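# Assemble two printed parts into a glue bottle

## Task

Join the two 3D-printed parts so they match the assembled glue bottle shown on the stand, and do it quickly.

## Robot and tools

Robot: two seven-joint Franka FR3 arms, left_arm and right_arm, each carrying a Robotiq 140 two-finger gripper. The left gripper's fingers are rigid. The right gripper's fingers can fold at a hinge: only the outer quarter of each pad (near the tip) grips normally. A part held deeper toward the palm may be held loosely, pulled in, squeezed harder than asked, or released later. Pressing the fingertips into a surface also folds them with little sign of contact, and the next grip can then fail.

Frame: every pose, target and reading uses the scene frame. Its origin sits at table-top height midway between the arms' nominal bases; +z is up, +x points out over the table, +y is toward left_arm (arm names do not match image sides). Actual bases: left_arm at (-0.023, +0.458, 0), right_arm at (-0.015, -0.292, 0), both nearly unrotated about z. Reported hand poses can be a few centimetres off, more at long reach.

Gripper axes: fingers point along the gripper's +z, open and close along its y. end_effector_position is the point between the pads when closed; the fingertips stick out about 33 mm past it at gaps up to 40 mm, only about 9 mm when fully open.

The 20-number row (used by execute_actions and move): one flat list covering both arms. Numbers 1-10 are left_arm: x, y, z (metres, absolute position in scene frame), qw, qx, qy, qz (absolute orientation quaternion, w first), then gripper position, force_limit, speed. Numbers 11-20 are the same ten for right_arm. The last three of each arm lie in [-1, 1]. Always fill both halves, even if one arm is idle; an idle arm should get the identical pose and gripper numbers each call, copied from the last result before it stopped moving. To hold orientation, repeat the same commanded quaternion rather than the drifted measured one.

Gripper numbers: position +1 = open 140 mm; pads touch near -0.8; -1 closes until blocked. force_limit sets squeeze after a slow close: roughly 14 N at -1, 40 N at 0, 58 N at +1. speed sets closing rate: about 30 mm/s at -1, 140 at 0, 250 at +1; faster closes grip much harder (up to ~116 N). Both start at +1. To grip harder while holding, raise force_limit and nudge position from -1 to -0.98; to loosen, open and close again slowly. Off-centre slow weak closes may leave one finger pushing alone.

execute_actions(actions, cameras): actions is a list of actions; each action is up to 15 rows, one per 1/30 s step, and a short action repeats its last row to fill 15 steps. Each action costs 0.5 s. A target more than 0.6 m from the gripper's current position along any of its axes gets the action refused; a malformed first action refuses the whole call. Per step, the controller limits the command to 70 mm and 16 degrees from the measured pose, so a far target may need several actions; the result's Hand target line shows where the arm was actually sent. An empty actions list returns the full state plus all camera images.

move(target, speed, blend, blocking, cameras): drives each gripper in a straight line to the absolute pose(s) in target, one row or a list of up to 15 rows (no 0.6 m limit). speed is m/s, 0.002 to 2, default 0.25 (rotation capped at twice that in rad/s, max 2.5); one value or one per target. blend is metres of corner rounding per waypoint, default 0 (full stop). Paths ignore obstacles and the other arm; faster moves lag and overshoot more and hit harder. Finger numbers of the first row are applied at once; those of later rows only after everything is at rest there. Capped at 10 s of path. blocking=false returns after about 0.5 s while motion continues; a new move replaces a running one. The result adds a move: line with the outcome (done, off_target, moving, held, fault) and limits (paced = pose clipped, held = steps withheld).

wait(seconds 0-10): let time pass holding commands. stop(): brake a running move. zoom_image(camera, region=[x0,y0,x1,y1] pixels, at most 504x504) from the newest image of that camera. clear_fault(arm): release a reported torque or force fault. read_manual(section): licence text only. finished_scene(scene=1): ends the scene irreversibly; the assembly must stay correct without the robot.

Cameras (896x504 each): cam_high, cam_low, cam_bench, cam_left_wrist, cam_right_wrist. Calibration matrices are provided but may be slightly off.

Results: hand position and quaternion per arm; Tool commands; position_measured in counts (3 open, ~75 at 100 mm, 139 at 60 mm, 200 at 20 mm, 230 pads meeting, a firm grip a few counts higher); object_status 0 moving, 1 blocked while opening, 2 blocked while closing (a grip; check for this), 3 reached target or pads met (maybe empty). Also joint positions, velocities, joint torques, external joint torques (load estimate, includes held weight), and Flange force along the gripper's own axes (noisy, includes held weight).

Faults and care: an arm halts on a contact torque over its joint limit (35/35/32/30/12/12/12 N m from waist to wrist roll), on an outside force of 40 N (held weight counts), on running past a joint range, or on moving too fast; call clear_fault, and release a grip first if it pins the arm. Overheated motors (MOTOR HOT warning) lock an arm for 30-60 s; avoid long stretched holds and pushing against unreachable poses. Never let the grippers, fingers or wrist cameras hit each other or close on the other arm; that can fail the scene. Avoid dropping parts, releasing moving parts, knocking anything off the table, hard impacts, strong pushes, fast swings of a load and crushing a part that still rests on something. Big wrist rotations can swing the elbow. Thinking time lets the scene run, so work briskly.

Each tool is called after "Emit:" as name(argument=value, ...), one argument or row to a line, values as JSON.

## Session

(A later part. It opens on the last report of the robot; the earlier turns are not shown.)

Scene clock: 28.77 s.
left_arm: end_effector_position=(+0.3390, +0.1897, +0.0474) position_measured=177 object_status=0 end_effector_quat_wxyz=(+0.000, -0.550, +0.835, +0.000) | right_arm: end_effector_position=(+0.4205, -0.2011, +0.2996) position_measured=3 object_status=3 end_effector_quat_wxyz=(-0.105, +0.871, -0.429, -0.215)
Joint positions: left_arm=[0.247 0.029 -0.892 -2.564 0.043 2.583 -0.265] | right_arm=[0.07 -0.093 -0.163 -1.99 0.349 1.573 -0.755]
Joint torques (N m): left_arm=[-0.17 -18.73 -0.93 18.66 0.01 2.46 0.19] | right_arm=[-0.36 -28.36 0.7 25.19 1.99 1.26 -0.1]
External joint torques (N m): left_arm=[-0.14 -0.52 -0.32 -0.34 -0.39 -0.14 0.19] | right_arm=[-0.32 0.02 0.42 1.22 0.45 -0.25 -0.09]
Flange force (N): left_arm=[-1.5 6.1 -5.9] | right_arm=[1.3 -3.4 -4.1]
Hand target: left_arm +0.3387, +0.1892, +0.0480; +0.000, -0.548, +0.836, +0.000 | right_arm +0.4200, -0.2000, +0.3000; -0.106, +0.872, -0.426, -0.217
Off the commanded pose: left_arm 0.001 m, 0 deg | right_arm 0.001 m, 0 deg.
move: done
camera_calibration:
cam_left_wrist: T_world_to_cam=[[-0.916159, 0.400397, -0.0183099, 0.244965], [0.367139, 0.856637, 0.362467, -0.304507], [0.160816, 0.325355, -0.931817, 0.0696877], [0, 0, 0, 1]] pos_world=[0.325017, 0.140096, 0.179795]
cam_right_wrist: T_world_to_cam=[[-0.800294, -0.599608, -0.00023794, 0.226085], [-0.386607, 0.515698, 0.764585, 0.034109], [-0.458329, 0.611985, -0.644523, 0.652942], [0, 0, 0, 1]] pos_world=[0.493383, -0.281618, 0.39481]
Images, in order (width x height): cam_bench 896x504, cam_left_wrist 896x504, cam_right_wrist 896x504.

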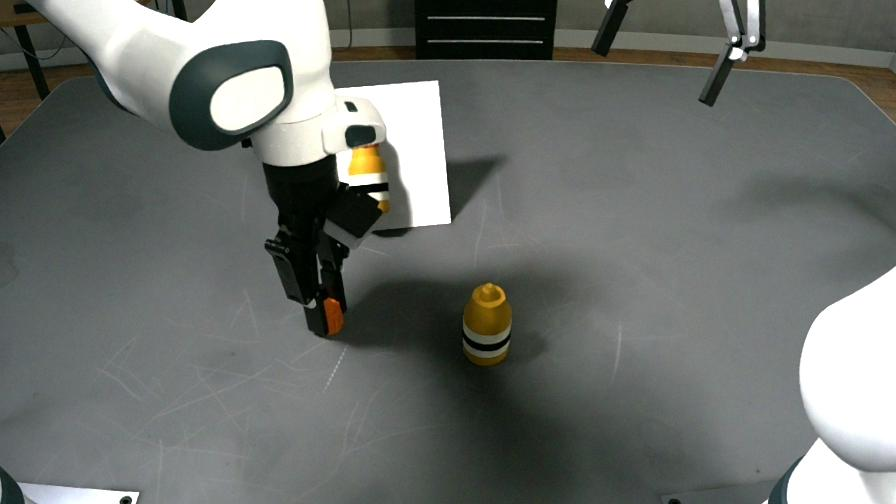

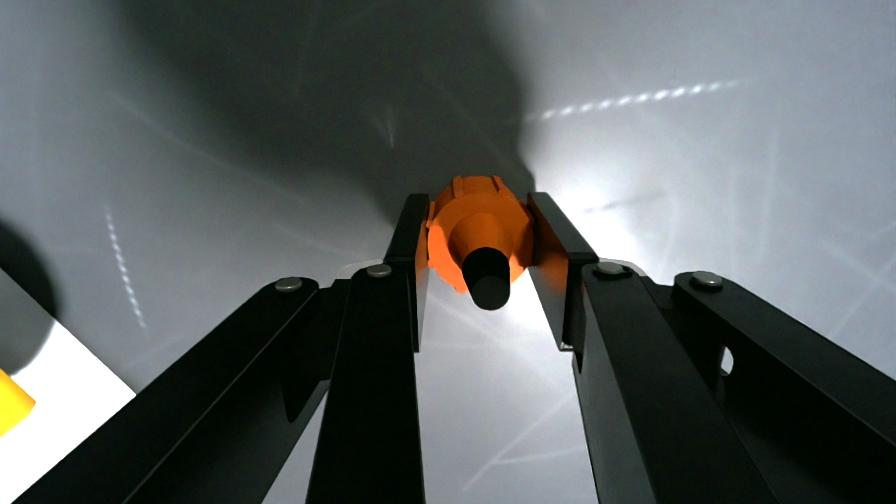

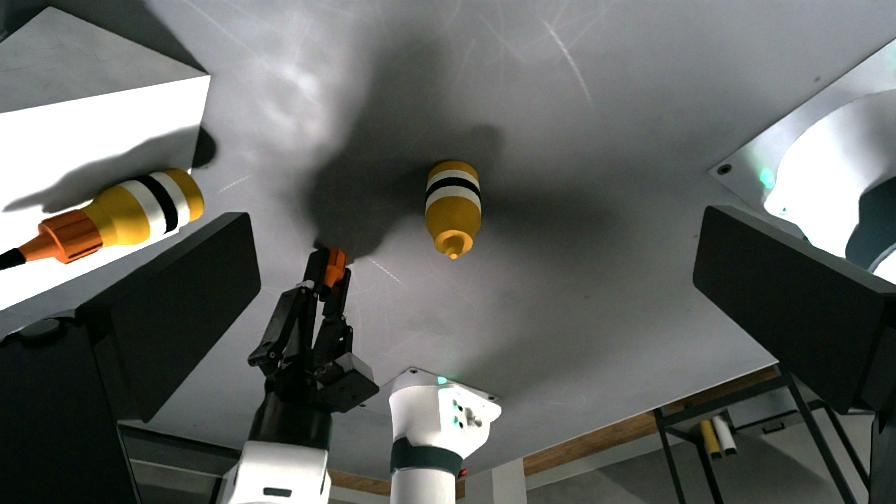

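Emit:
move(
  target=[
    [0.3387, 0.1892, 0.10, 0, 0.5483, -0.8363, 0, -1, -0.2, -1, 0.42, -0.20, 0.30, -0.1064, 0.8719, -0.4266, -0.2173, 1, 1, 1],
    [0.3387, 0.1892, 0.205, 0, 0.5483, -0.8363, 0, -1, -0.2, -1, 0.42, -0.20, 0.30, -0.1064, 0.8719, -0.4266, -0.2173, 1, 1, 1],
    [0.324, 0.035, 0.21, 0, 0.5483, -0.8363, 0, -1, -0.2, -1, 0.42, -0.20, 0.30, -0.1064, 0.8719, -0.4266, -0.2173, 1, 1, 1],
  ],
  speed=[0.1, 0.25, 0.25],
  blend=[0.02, 0.04, 0],
  cameras=["all"],
)

Scene clock: 33.67 s.
left_arm: end_effector_position=(+0.3245, +0.0351, +0.2097) position_measured=177 object_status=2 end_effector_quat_wxyz=(-0.001, -0.546, +0.838, -0.001) | right_arm: end_effector_position=(+0.4205, -0.2011, +0.2996) position_measured=3 object_status=3 end_effector_quat_wxyz=(-0.105, +0.871, -0.429, -0.215)
Joint positions: left_arm=[0.15 0.012 -1.047 -2.088 0.01 2.096 -0.475] | right_arm=[0.07 -0.093 -0.163 -1.99 0.349 1.573 -0.755]
Joint velocities: left_arm=[-0.001 -0.001 0 0 0 -0.001 -0.006] | right_arm=[within noise]
Joint torques (N m): left_arm=[-0.67 -16.86 -0.69 24.25 0.76 2.48 -0.09] | right_arm=[-0.41 -28.32 0.63 25.21 1.97 1.28 -0.18]
External joint torques (N m): left_arm=[-0.69 0.26 -0.38 0.17 0.09 -0.13 -0.09] | right_arm=[-0.34 0.24 0.39 1.14 0.43 -0.25 -0.17]
Flange force (N): left_arm=[2.8 -3.0 0.5] | right_arm=[1.8 -3.6 -4.0]
Hand target: left_arm +0.3240, +0.0350, +0.2100; +0.000, -0.548, +0.836, +0.000 | right_arm +0.4200, -0.2000, +0.3000; -0.106, +0.872, -0.426, -0.217
Off the commanded pose: left_arm 0.001 m, 0 deg | right_arm 0.001 m, 0 deg.
move: done
camera_calibration:
cam_left_wrist: T_world_to_cam=[[-0.911994, 0.409796, -0.0182969, 0.294797], [0.376484, 0.853901, 0.359322, -0.22789], [0.162873, 0.320811, -0.933034, 0.273314], [0, 0, 0, 1]] pos_world=[0.310135, -0.0138931, 0.342292]
cam_right_wrist: T_world_to_cam=[[-0.800294, -0.599608, -0.00023794, 0.226085], [-0.386607, 0.515698, 0.764585, 0.034109], [-0.458329, 0.611985, -0.644523, 0.652942], [0, 0, 0, 1]] pos_world=[0.493383, -0.281618, 0.39481]

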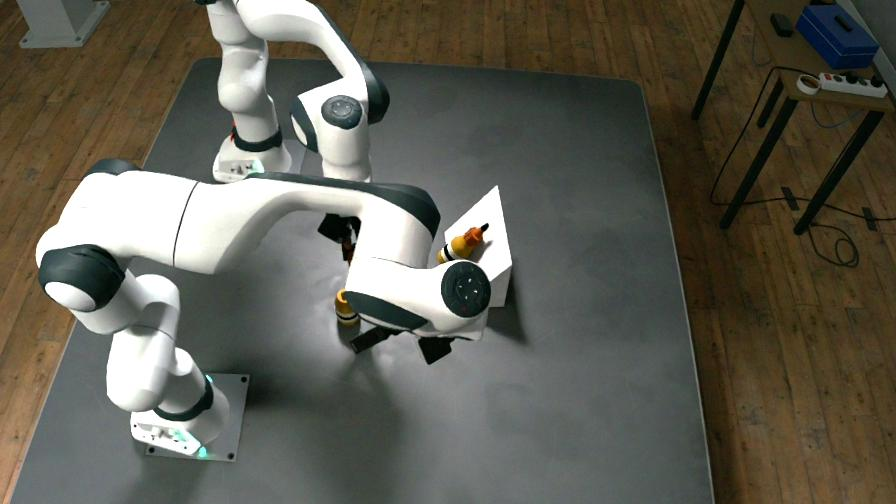

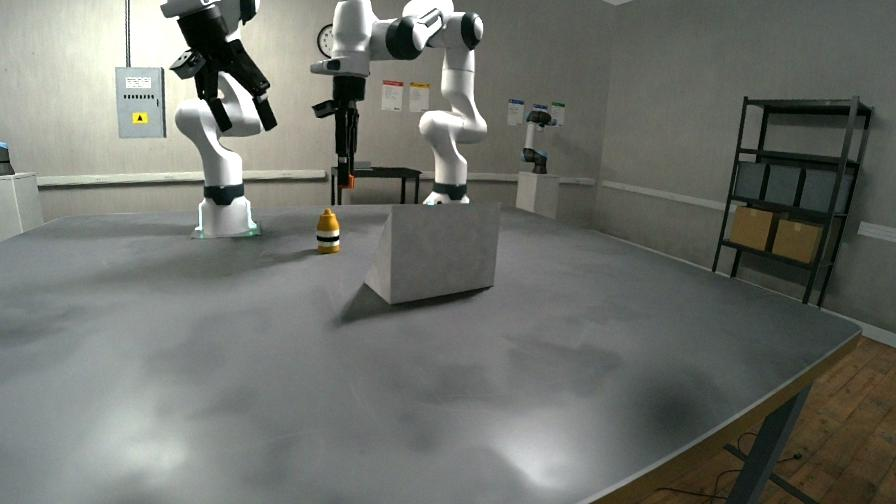

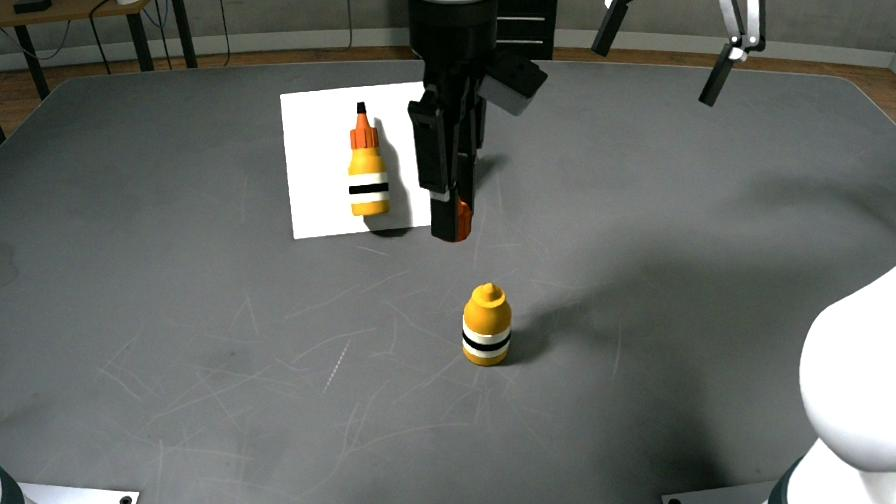

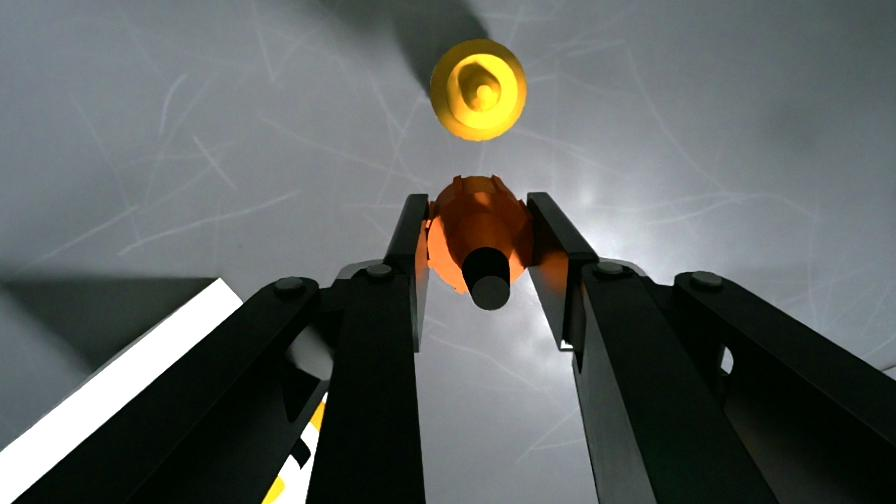

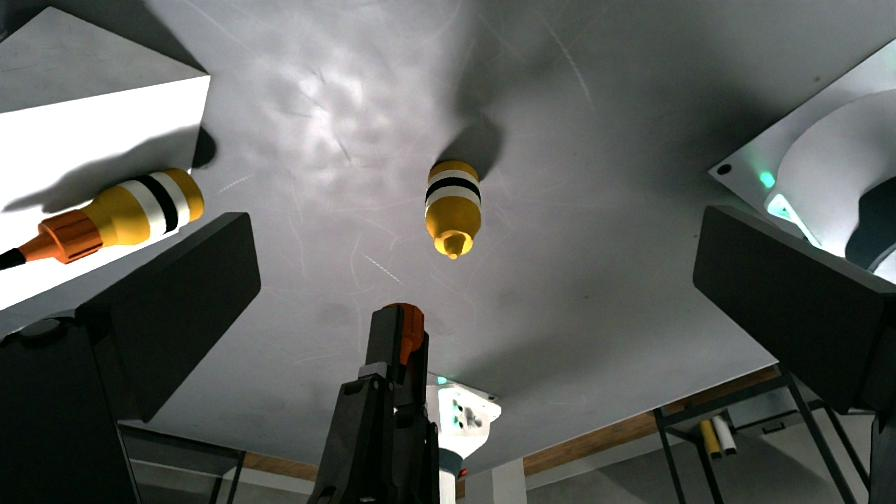

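Emit:
zoom_image(
  camera="cam_left_wrist",
  region=[418, 30, 540, 152],
)

Emit:
zoom_image(
  camera="cam_left_wrist",
  region=[400, 160, 570, 330],
)

Emit:
zoom_image(
  camera="cam_bench",
  region=[390, 150, 550, 380],
)

Emit:
zoom_image(
  camera="cam_right_wrist",
  region=[340, 140, 500, 400],
)

Emit:
zoom_image(
  camera="cam_low",
  region=[290, 80, 400, 270],
)

Scaled by 4.131 from the camera's 896x504 image, which has a finer 1280x720 frame.

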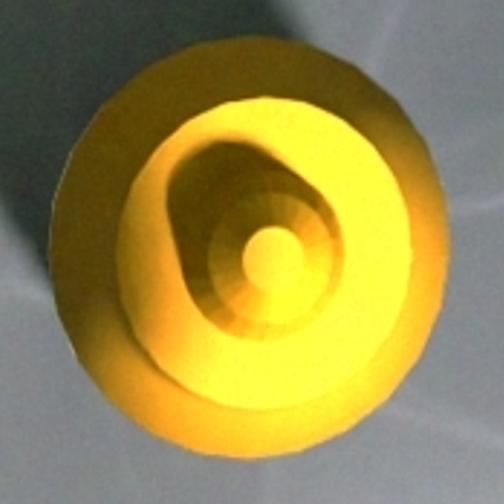

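Scaled by 2.965 from the camera's 896x504 image, which has a finer 1280x720 frame.

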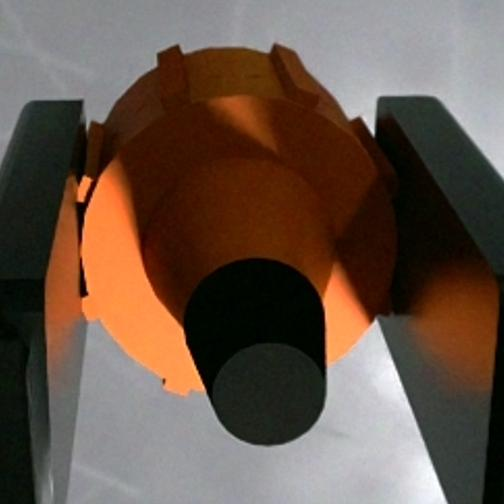

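Scaled by 2.191 from the camera's 896x504 image, which has a finer 1280x720 frame.

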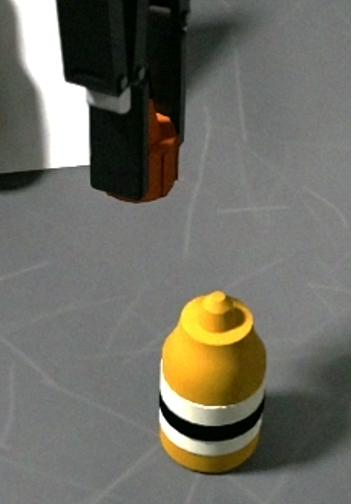

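Scaled by 1.938 from the camera's 896x504 image, which has a finer 1280x720 frame.

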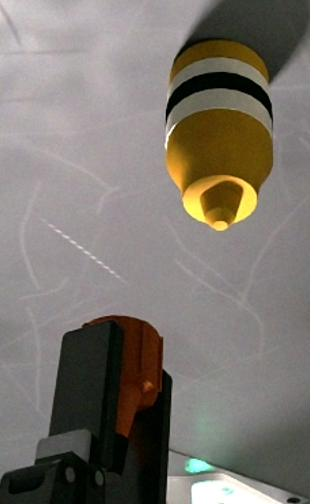

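Scaled by 2.653 from the camera's 896x504 image, which has a finer 1280x720 frame.

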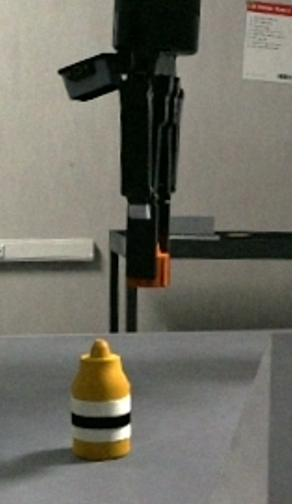

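Emit:
move(
  target=[
    [0.3014, -0.006, 0.172, 0, 0.5483, -0.8363, 0, -1, -0.2, -1, 0.42, -0.20, 0.30, -0.1064, 0.8719, -0.4266, -0.2173, 1, 1, 1],
  ],
  speed=0.15,
  cameras=["all"],
)

Scene clock: 38.00 s.
left_arm: end_effector_position=(+0.3001, -0.0057, +0.1713) position_measured=177 object_status=2 end_effector_quat_wxyz=(-0.001, -0.545, +0.838, +0.001) | right_arm: end_effector_position=(+0.4205, -0.2011, +0.2996) position_measured=3 object_status=3 end_effector_quat_wxyz=(-0.105, +0.871, -0.429, -0.215)
Joint positions: left_arm=[0.003 0.186 -1.012 -2.067 0.187 2.157 -0.676] | right_arm=[0.07 -0.093 -0.163 -1.99 0.349 1.573 -0.755]
Joint velocities: left_arm=[-0.001 0 -0.001 0 0 0.001 -0.007] | right_arm=[within noise]
Joint torques (N m): left_arm=[-0.61 -23.16 -4.71 23.38 0.69 2.64 -0.06] | right_arm=[-0.46 -28.29 0.67 25.15 1.99 1.27 -0.12]
External joint torques (N m): left_arm=[-0.52 -0.32 0.35 -0.08 0.04 0.01 -0.06] | right_arm=[-0.52 0.16 0.3 1.11 0.43 -0.26 -0.11]
Flange force (N): left_arm=[0.7 -0.1 0.4] | right_arm=[1.7 -3.3 -4.0]
Hand target: left_arm +0.3014, -0.0060, +0.1720; +0.000, -0.548, +0.836, +0.000 | right_arm +0.4200, -0.2000, +0.3000; -0.106, +0.872, -0.426, -0.217
Off the commanded pose: left_arm 0.001 m, 0 deg | right_arm 0.001 m, 0 deg.
move: done
camera_calibration:
cam_left_wrist: T_world_to_cam=[[-0.911039, 0.412068, -0.0144258, 0.287678], [0.379593, 0.851873, 0.360862, -0.171277], [0.160989, 0.323283, -0.932508, 0.255057], [0, 0, 0, 1]] pos_world=[0.28604, -0.0550919, 0.3038]
cam_right_wrist: T_world_to_cam=[[-0.800294, -0.599608, -0.00023794, 0.226085], [-0.386607, 0.515698, 0.764585, 0.034109], [-0.458329, 0.611985, -0.644523, 0.652942], [0, 0, 0, 1]] pos_world=[0.493383, -0.281618, 0.39481]

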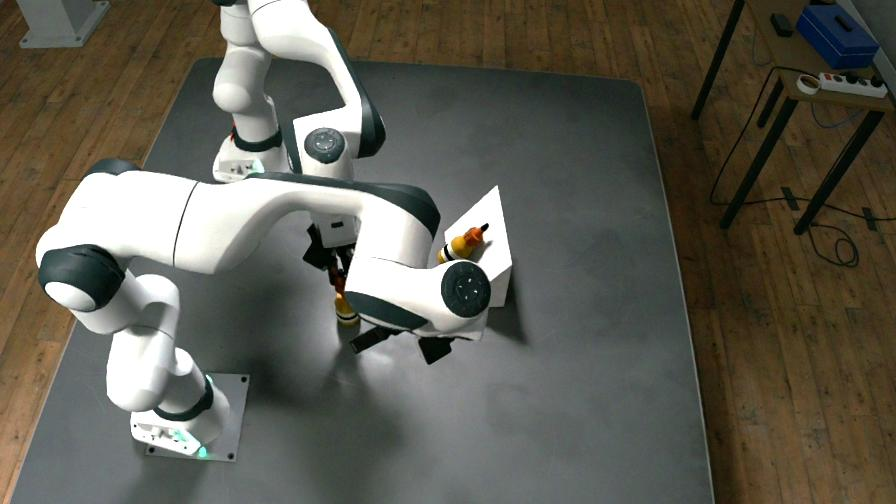

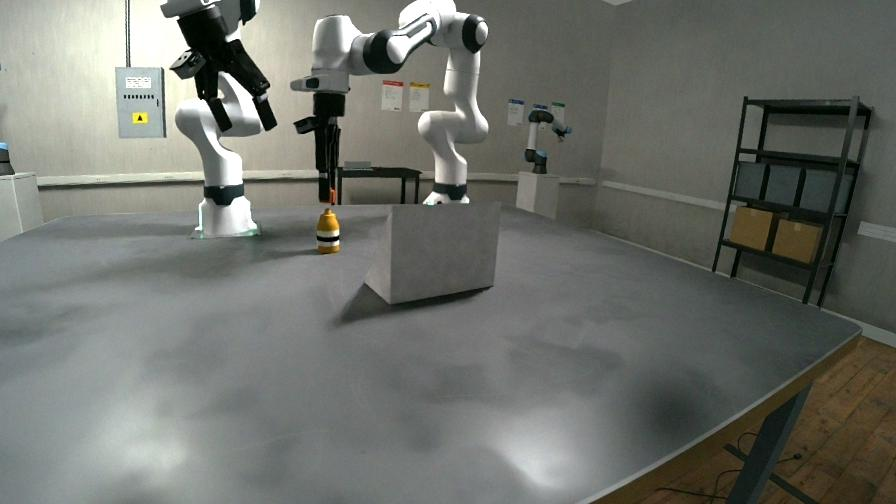

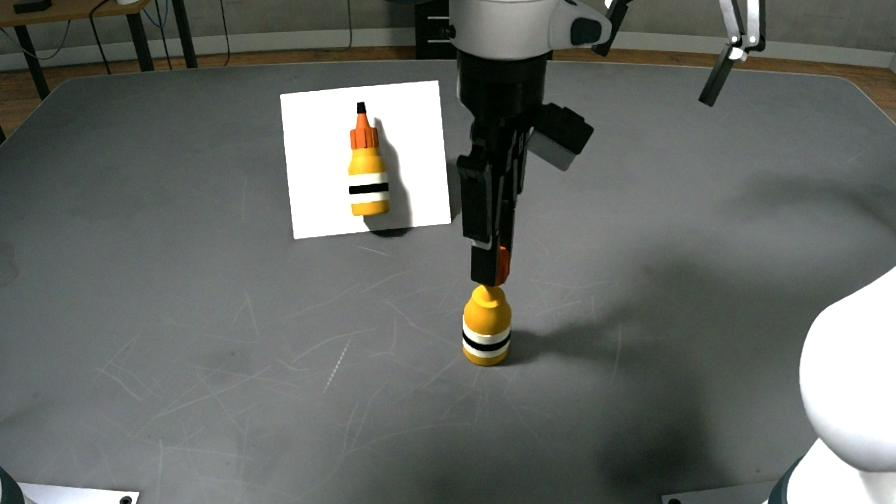

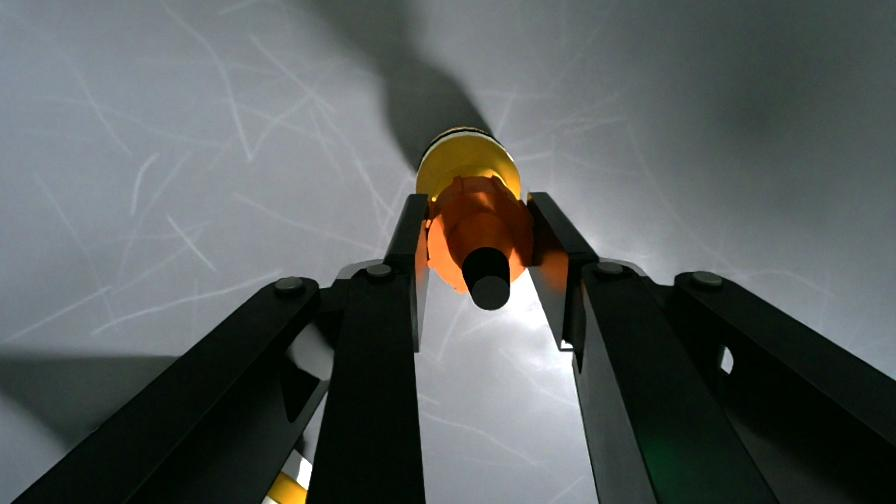

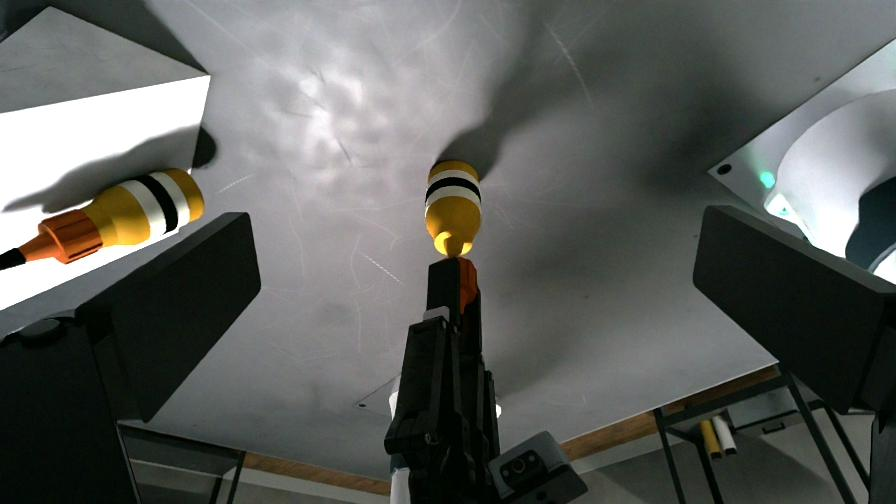

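Emit:
zoom_image(
  camera="cam_bench",
  region=[430, 220, 550, 380],
)

Emit:
zoom_image(
  camera="cam_right_wrist",
  region=[400, 150, 510, 320],
)

Emit:
zoom_image(
  camera="cam_low",
  region=[300, 160, 360, 260],
)

Emit:
zoom_image(
  camera="cam_left_wrist",
  region=[400, 115, 570, 325],
)

Emit:
zoom_image(
  camera="cam_high",
  region=[310, 240, 390, 340],
)

Scaled by 3.150 from the camera's 896x504 image, which has a finer 1280x720 frame.

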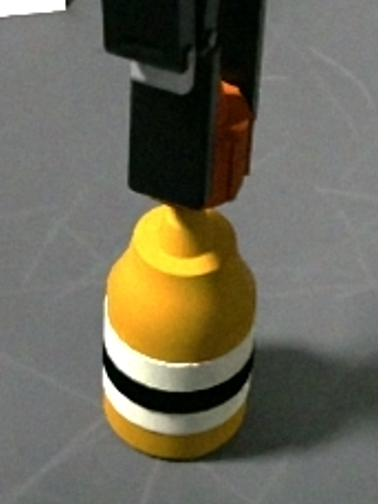

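Scaled by 2.965 from the camera's 896x504 image, which has a finer 1280x720 frame.

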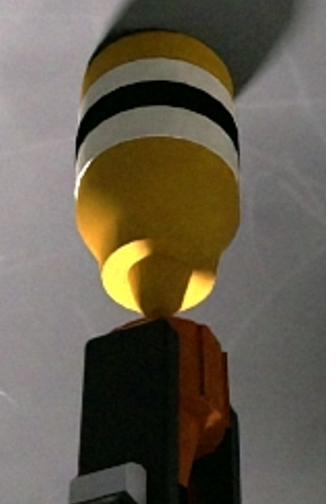

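Scaled by 5.040 from the camera's 896x504 image, which has a finer 1280x720 frame.

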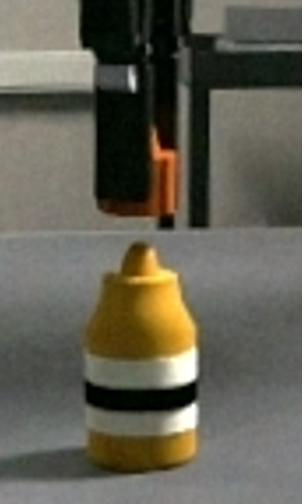

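Scaled by 2.400 from the camera's 896x504 image, which has a finer 1280x720 frame.

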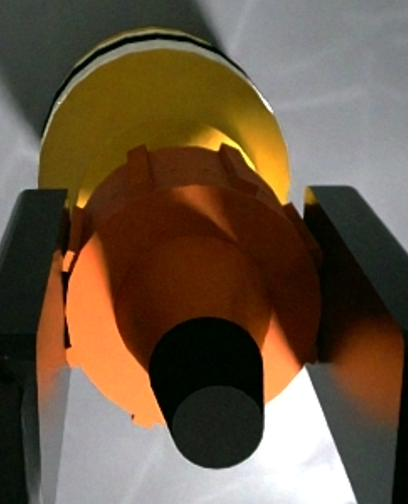

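Scaled by 5.040 from the camera's 896x504 image, which has a finer 1280x720 frame.

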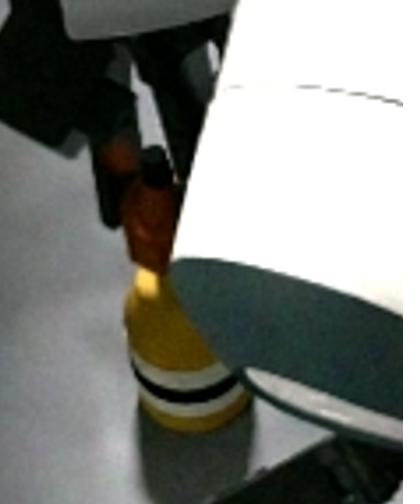

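Emit:
move(
  target=[
    [0.303, -0.0053, 0.158, 0, 0.5483, -0.8363, 0, -1, -0.2, -1, 0.42, -0.20, 0.30, -0.1064, 0.8719, -0.4266, -0.2173, 1, 1, 1],
    [0.303, -0.0053, 0.141, 0, 0.5483, -0.8363, 0, -1, -0.2, -1, 0.42, -0.20, 0.30, -0.1064, 0.8719, -0.4266, -0.2173, 1, 1, 1],
  ],
  speed=[0.08, 0.03],
  cameras=["cam_low", "cam_bench", "cam_left_wrist", "cam_right_wrist"],
)

Scene clock: 42.13 s.
left_arm: end_effector_position=(+0.3021, -0.0049, +0.1414) position_measured=177 object_status=2 end_effector_quat_wxyz=(-0.001, -0.546, +0.838, +0.001) | right_arm: end_effector_position=(+0.4205, -0.2011, +0.2996) position_measured=3 object_status=3 end_effector_quat_wxyz=(-0.105, +0.871, -0.429, -0.215)
Joint positions: left_arm=[-0.04 0.243 -0.965 -2.094 0.248 2.217 -0.715] | right_arm=[0.07 -0.093 -0.163 -1.99 0.349 1.573 -0.755]
Joint velocities: left_arm=[0 0 0.001 0 -0.002 0.002 -0.005] | right_arm=[within noise]
Joint torques (N m): left_arm=[-0.59 -25.51 -5.55 21.95 0.74 2.8 -0.13] | right_arm=[-0.45 -28.39 0.64 25.17 1.99 1.27 -0.15]
External joint torques (N m): left_arm=[-0.76 -0.42 0.53 -0.8 0.11 0.18 -0.13] | right_arm=[-0.4 0 0.38 1.2 0.45 -0.25 -0.14]
Flange force (N): left_arm=[0.1 1.8 2.1] | right_arm=[1.4 -3.2 -4.0]
Hand target: left_arm +0.3030, -0.0053, +0.1410; +0.000, -0.548, +0.836, +0.000 | right_arm +0.4200, -0.2000, +0.3000; -0.106, +0.872, -0.426, -0.217
Off the commanded pose: left_arm 0.001 m, 0 deg | right_arm 0.001 m, 0 deg.
move: done
camera_calibration:
cam_left_wrist: T_world_to_cam=[[-0.911457, 0.411167, -0.0137051, 0.288786], [0.378801, 0.851775, 0.361924, -0.161863], [0.160485, 0.324686, -0.932107, 0.226757], [0, 0, 0, 1]] pos_world=[0.288138, -0.0544934, 0.273902]
cam_right_wrist: T_world_to_cam=[[-0.800294, -0.599608, -0.00023794, 0.226085], [-0.386607, 0.515698, 0.764585, 0.034109], [-0.458329, 0.611985, -0.644523, 0.652942], [0, 0, 0, 1]] pos_world=[0.493383, -0.281618, 0.39481]
Images, in order (width x height): cam_low 896x504, cam_bench 896x504, cam_left_wrist 896x504, cam_right_wrist 896x504.

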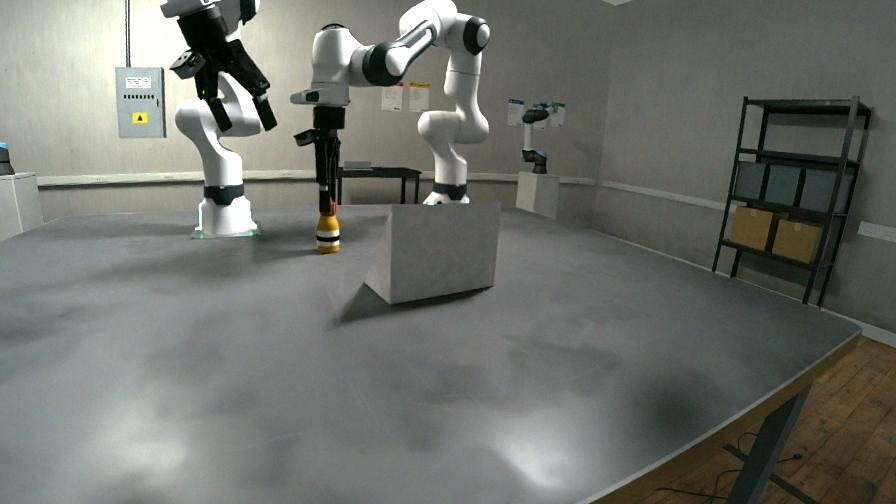

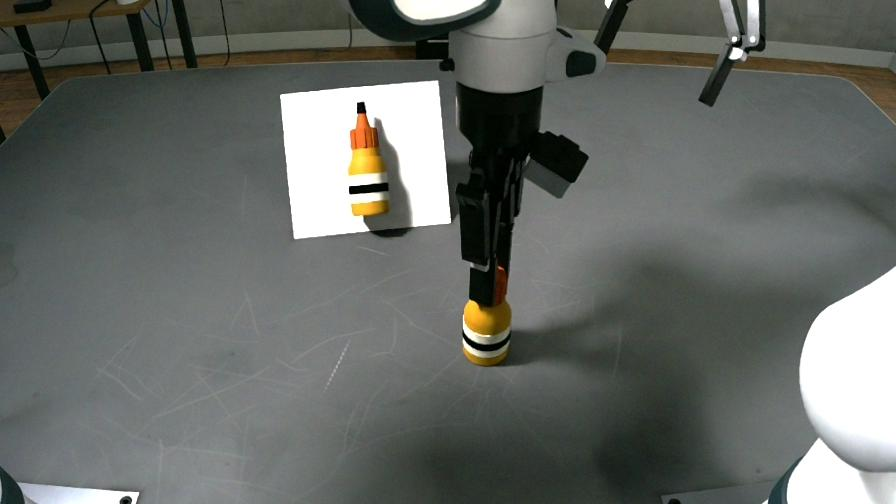

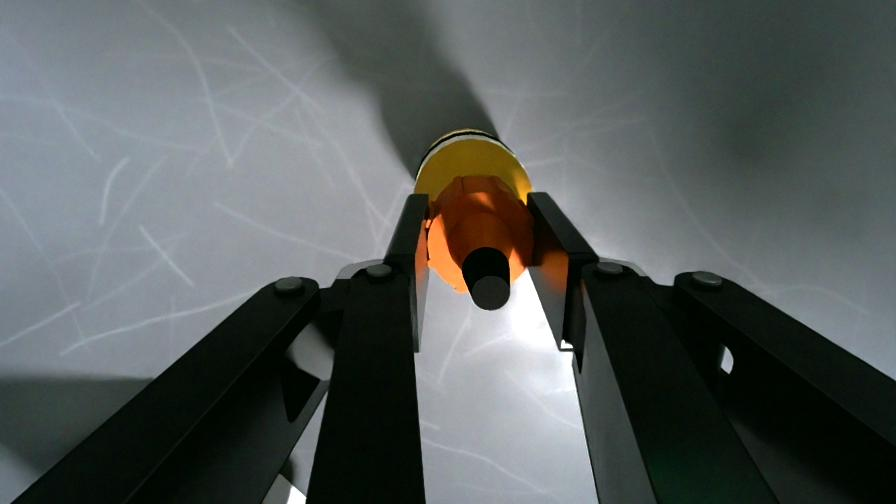

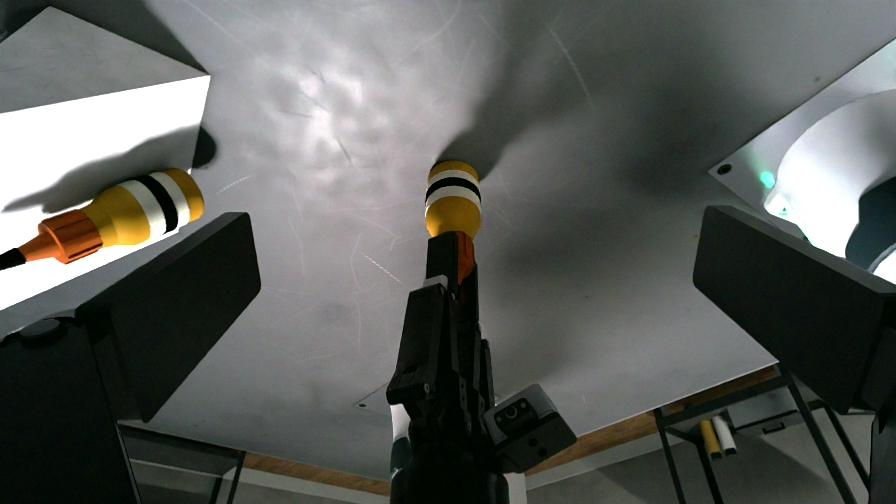

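Emit:
zoom_image(
  camera="cam_bench",
  region=[430, 220, 550, 380],
)

Emit:
zoom_image(
  camera="cam_right_wrist",
  region=[400, 150, 510, 320],
)

Emit:
zoom_image(
  camera="cam_low",
  region=[300, 160, 360, 260],
)

Scaled by 3.150 from the camera's 896x504 image, which has a finer 1280x720 frame.

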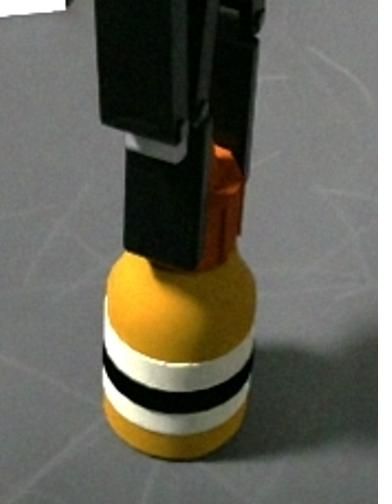

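Scaled by 2.965 from the camera's 896x504 image, which has a finer 1280x720 frame.

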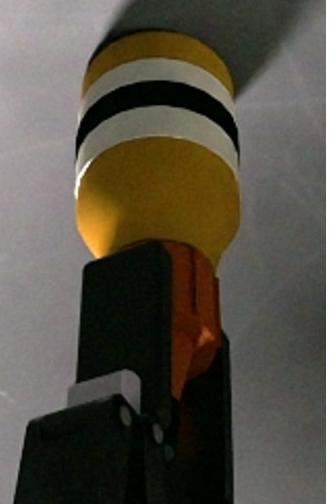

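Scaled by 5.040 from the camera's 896x504 image, which has a finer 1280x720 frame.

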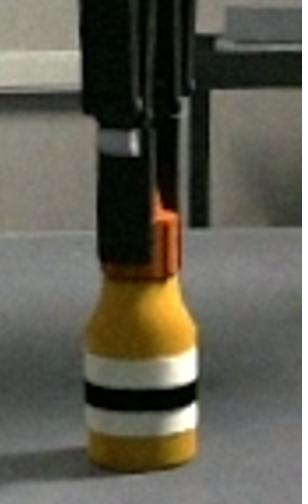

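Emit:
move(
  target=[
    [0.303, -0.0053, 0.1365, 0, 0.5483, -0.8363, 0, -1, -0.2, -1, 0.42, -0.20, 0.30, -0.1064, 0.8719, -0.4266, -0.2173, 1, 1, 1],
  ],
  speed=0.02,
  cameras=[],
)

Scene clock: 43.70 s.
left_arm: end_effector_position=(+0.3026, -0.0061, +0.1396) position_measured=177 object_status=2 end_effector_quat_wxyz=(+0.000, -0.545, +0.838, +0.000) | right_arm: end_effector_position=(+0.4205, -0.2011, +0.2996) position_measured=3 object_status=3 end_effector_quat_wxyz=(-0.105, +0.871, -0.429, -0.215)
Joint positions: left_arm=[-0.049 0.246 -0.959 -2.096 0.255 2.224 -0.721] | right_arm=[0.07 -0.093 -0.163 -1.99 0.349 1.573 -0.755]
Joint velocities: left_arm=[-0.003 0 0.003 0.002 0.001 0 -0.004] | right_arm=[within noise]
Joint torques (N m): left_arm=[-0.43 -22.31 -4.1 19.08 0.97 3.17 -0.25] | right_arm=[-0.44 -28.39 0.66 25.23 1.97 1.27 -0.13]
External joint torques (N m): left_arm=[-0.44 3 2.16 -3.61 0.34 0.54 -0.25] | right_arm=[-0.41 0.07 0.38 1.22 0.43 -0.25 -0.12]
Flange force (N): left_arm=[2.3 -2.6 14.2] | right_arm=[1.5 -3.4 -4.1]
Hand target: left_arm +0.3030, -0.0053, +0.1365; +0.000, -0.548, +0.836, +0.000 | right_arm +0.4200, -0.2000, +0.3000; -0.106, +0.872, -0.426, -0.217
Off the commanded pose: left_arm 0.003 m, 0 deg | right_arm 0.001 m, 0 deg.
move: done
No camera images: "cameras" was empty.

Emit:
wait(
  seconds=0,
  cameras=["cam_low", "cam_bench", "cam_left_wrist", "cam_right_wrist"],
)

Emit:
zoom_image(
  camera="cam_low",
  region=[300, 180, 355, 260],
)

Emit:
zoom_image(
  camera="cam_bench",
  region=[440, 230, 540, 380],
)

Emit:
zoom_image(
  camera="cam_right_wrist",
  region=[400, 150, 510, 320],
)

Emit:
zoom_image(
  camera="cam_left_wrist",
  region=[400, 115, 570, 325],
)

Scene clock: 45.93 s.
left_arm: end_effector_position=(+0.3026, -0.0061, +0.1396) position_measured=177 object_status=2 end_effector_quat_wxyz=(+0.000, -0.546, +0.838, +0.000) | right_arm: end_effector_position=(+0.4205, -0.2011, +0.2996) position_measured=3 object_status=3 end_effector_quat_wxyz=(-0.105, +0.871, -0.429, -0.215)
Joint positions: left_arm=[-0.049 0.246 -0.958 -2.096 0.255 2.224 -0.722] | right_arm=[0.07 -0.093 -0.163 -1.99 0.349 1.573 -0.755]
Joint torques (N m): left_arm=[-0.7 -22.32 -4.83 19.28 0.92 3.18 -0.13] | right_arm=[-0.45 -28.37 0.67 25.14 2.02 1.24 -0.11]
External joint torques (N m): left_arm=[-0.6 3.13 1.56 -3.45 0.29 0.54 -0.13] | right_arm=[-0.36 0 0.45 1.19 0.48 -0.28 -0.1]
Flange force (N): left_arm=[2.5 -2.6 13.5] | right_arm=[1.2 -3.3 -4.0]
Hand target: left_arm +0.3030, -0.0053, +0.1365; +0.000, -0.548, +0.836, +0.000 | right_arm +0.4200, -0.2000, +0.3000; -0.106, +0.872, -0.426, -0.217
Tool commands: left_gripper/position=-1.0 left_gripper/force_limit=-0.2 left_gripper/speed=-1.0 right_gripper/position=+1.0 right_gripper/force_limit=+1.0 right_gripper/speed=+1.0
Off the commanded pose: left_arm 0.003 m, 0 deg | right_arm 0.001 m, 0 deg.
camera_calibration:
cam_left_wrist: T_world_to_cam=[[-0.911688, 0.410479, -0.0182278, 0.290337], [0.376575, 0.852486, 0.362572, -0.159813], [0.164367, 0.323688, -0.931778, 0.224152], [0, 0, 0, 1]] pos_world=[0.288035, -0.0554937, 0.272096]
cam_right_wrist: T_world_to_cam=[[-0.800294, -0.599608, -0.00023794, 0.226085], [-0.386607, 0.515698, 0.764585, 0.034109], [-0.458329, 0.611985, -0.644523, 0.652942], [0, 0, 0, 1]] pos_world=[0.493383, -0.281618, 0.39481]
Images, in order (width x height): cam_low 896x504, cam_bench 896x504, cam_left_wrist 896x504, cam_right_wrist 896x504.

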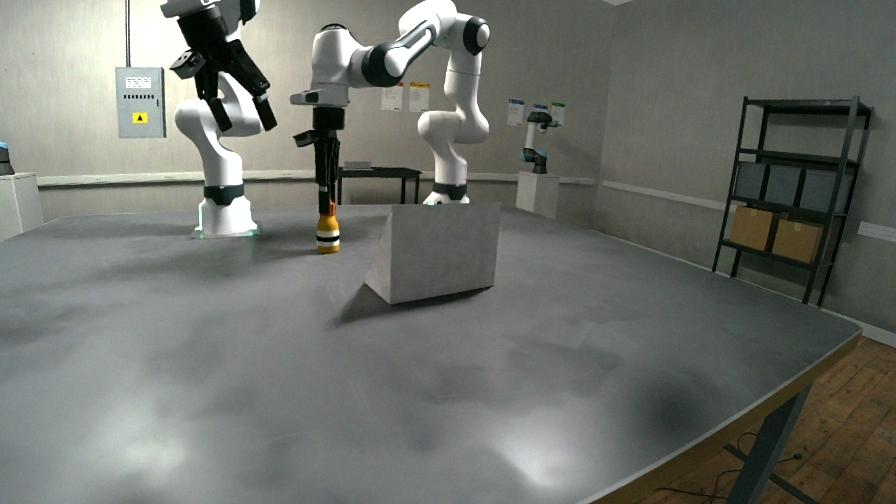

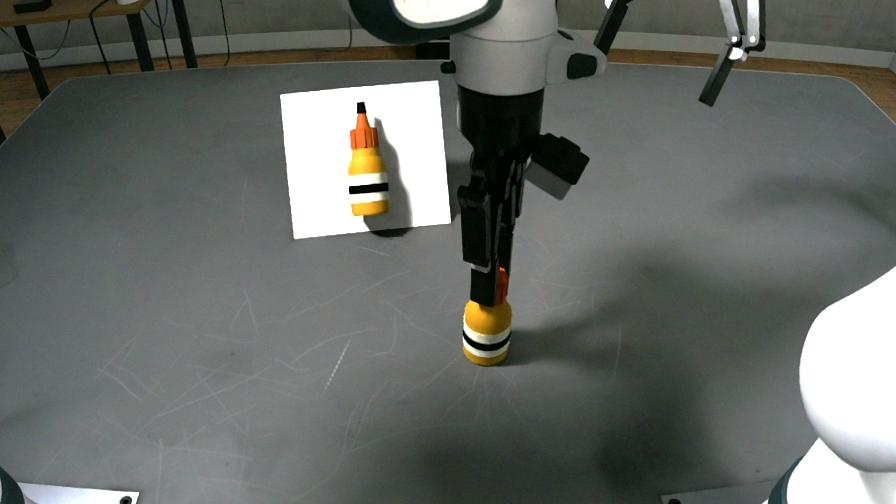

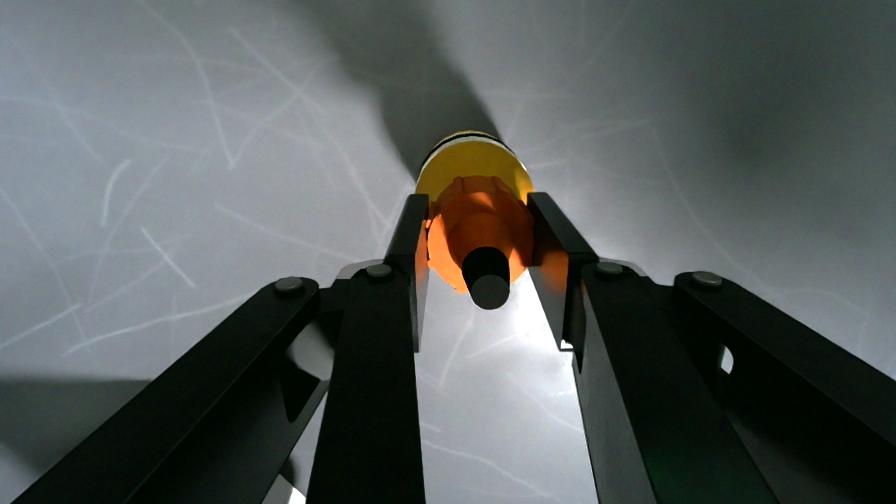

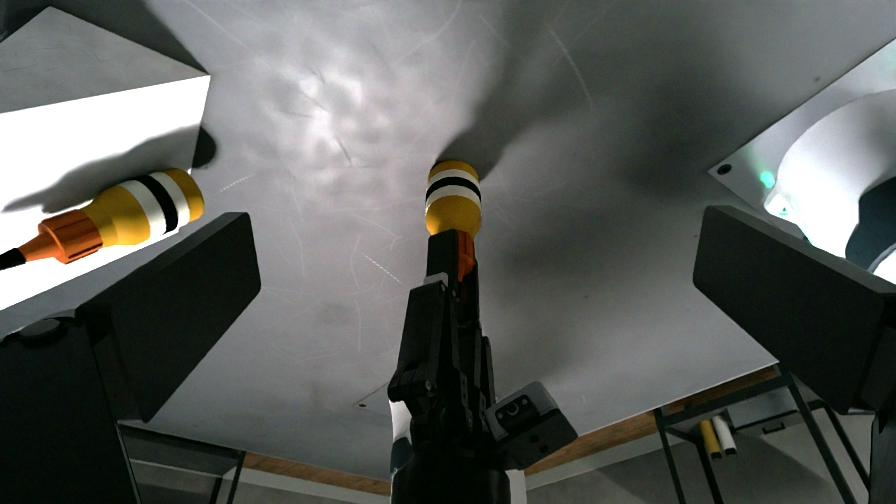

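Scaled by 6.300 from the camera's 896x504 image, which has a finer 1280x720 frame.

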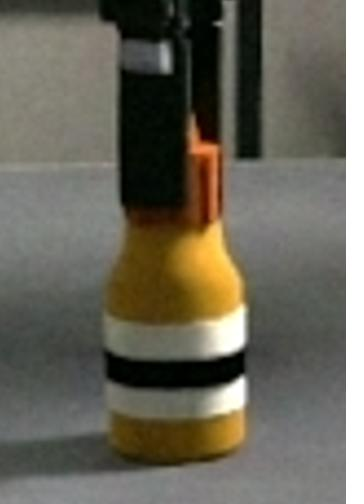

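Scaled by 3.360 from the camera's 896x504 image, which has a finer 1280x720 frame.

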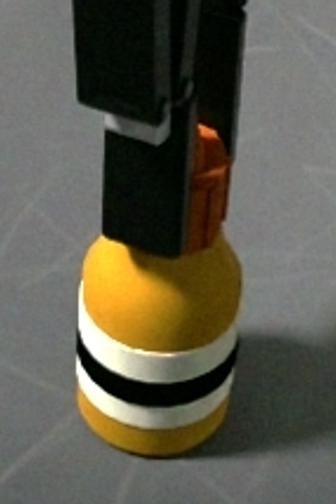

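Scaled by 2.965 from the camera's 896x504 image, which has a finer 1280x720 frame.

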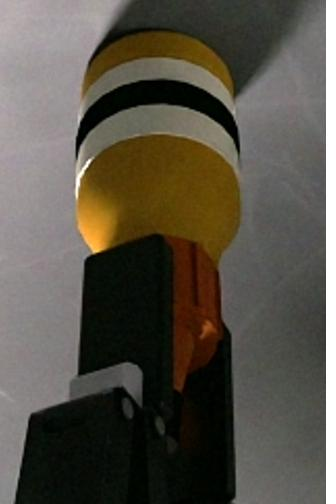

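Scaled by 2.400 from the camera's 896x504 image, which has a finer 1280x720 frame.

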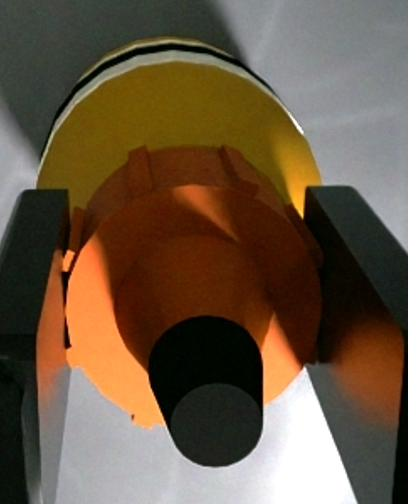

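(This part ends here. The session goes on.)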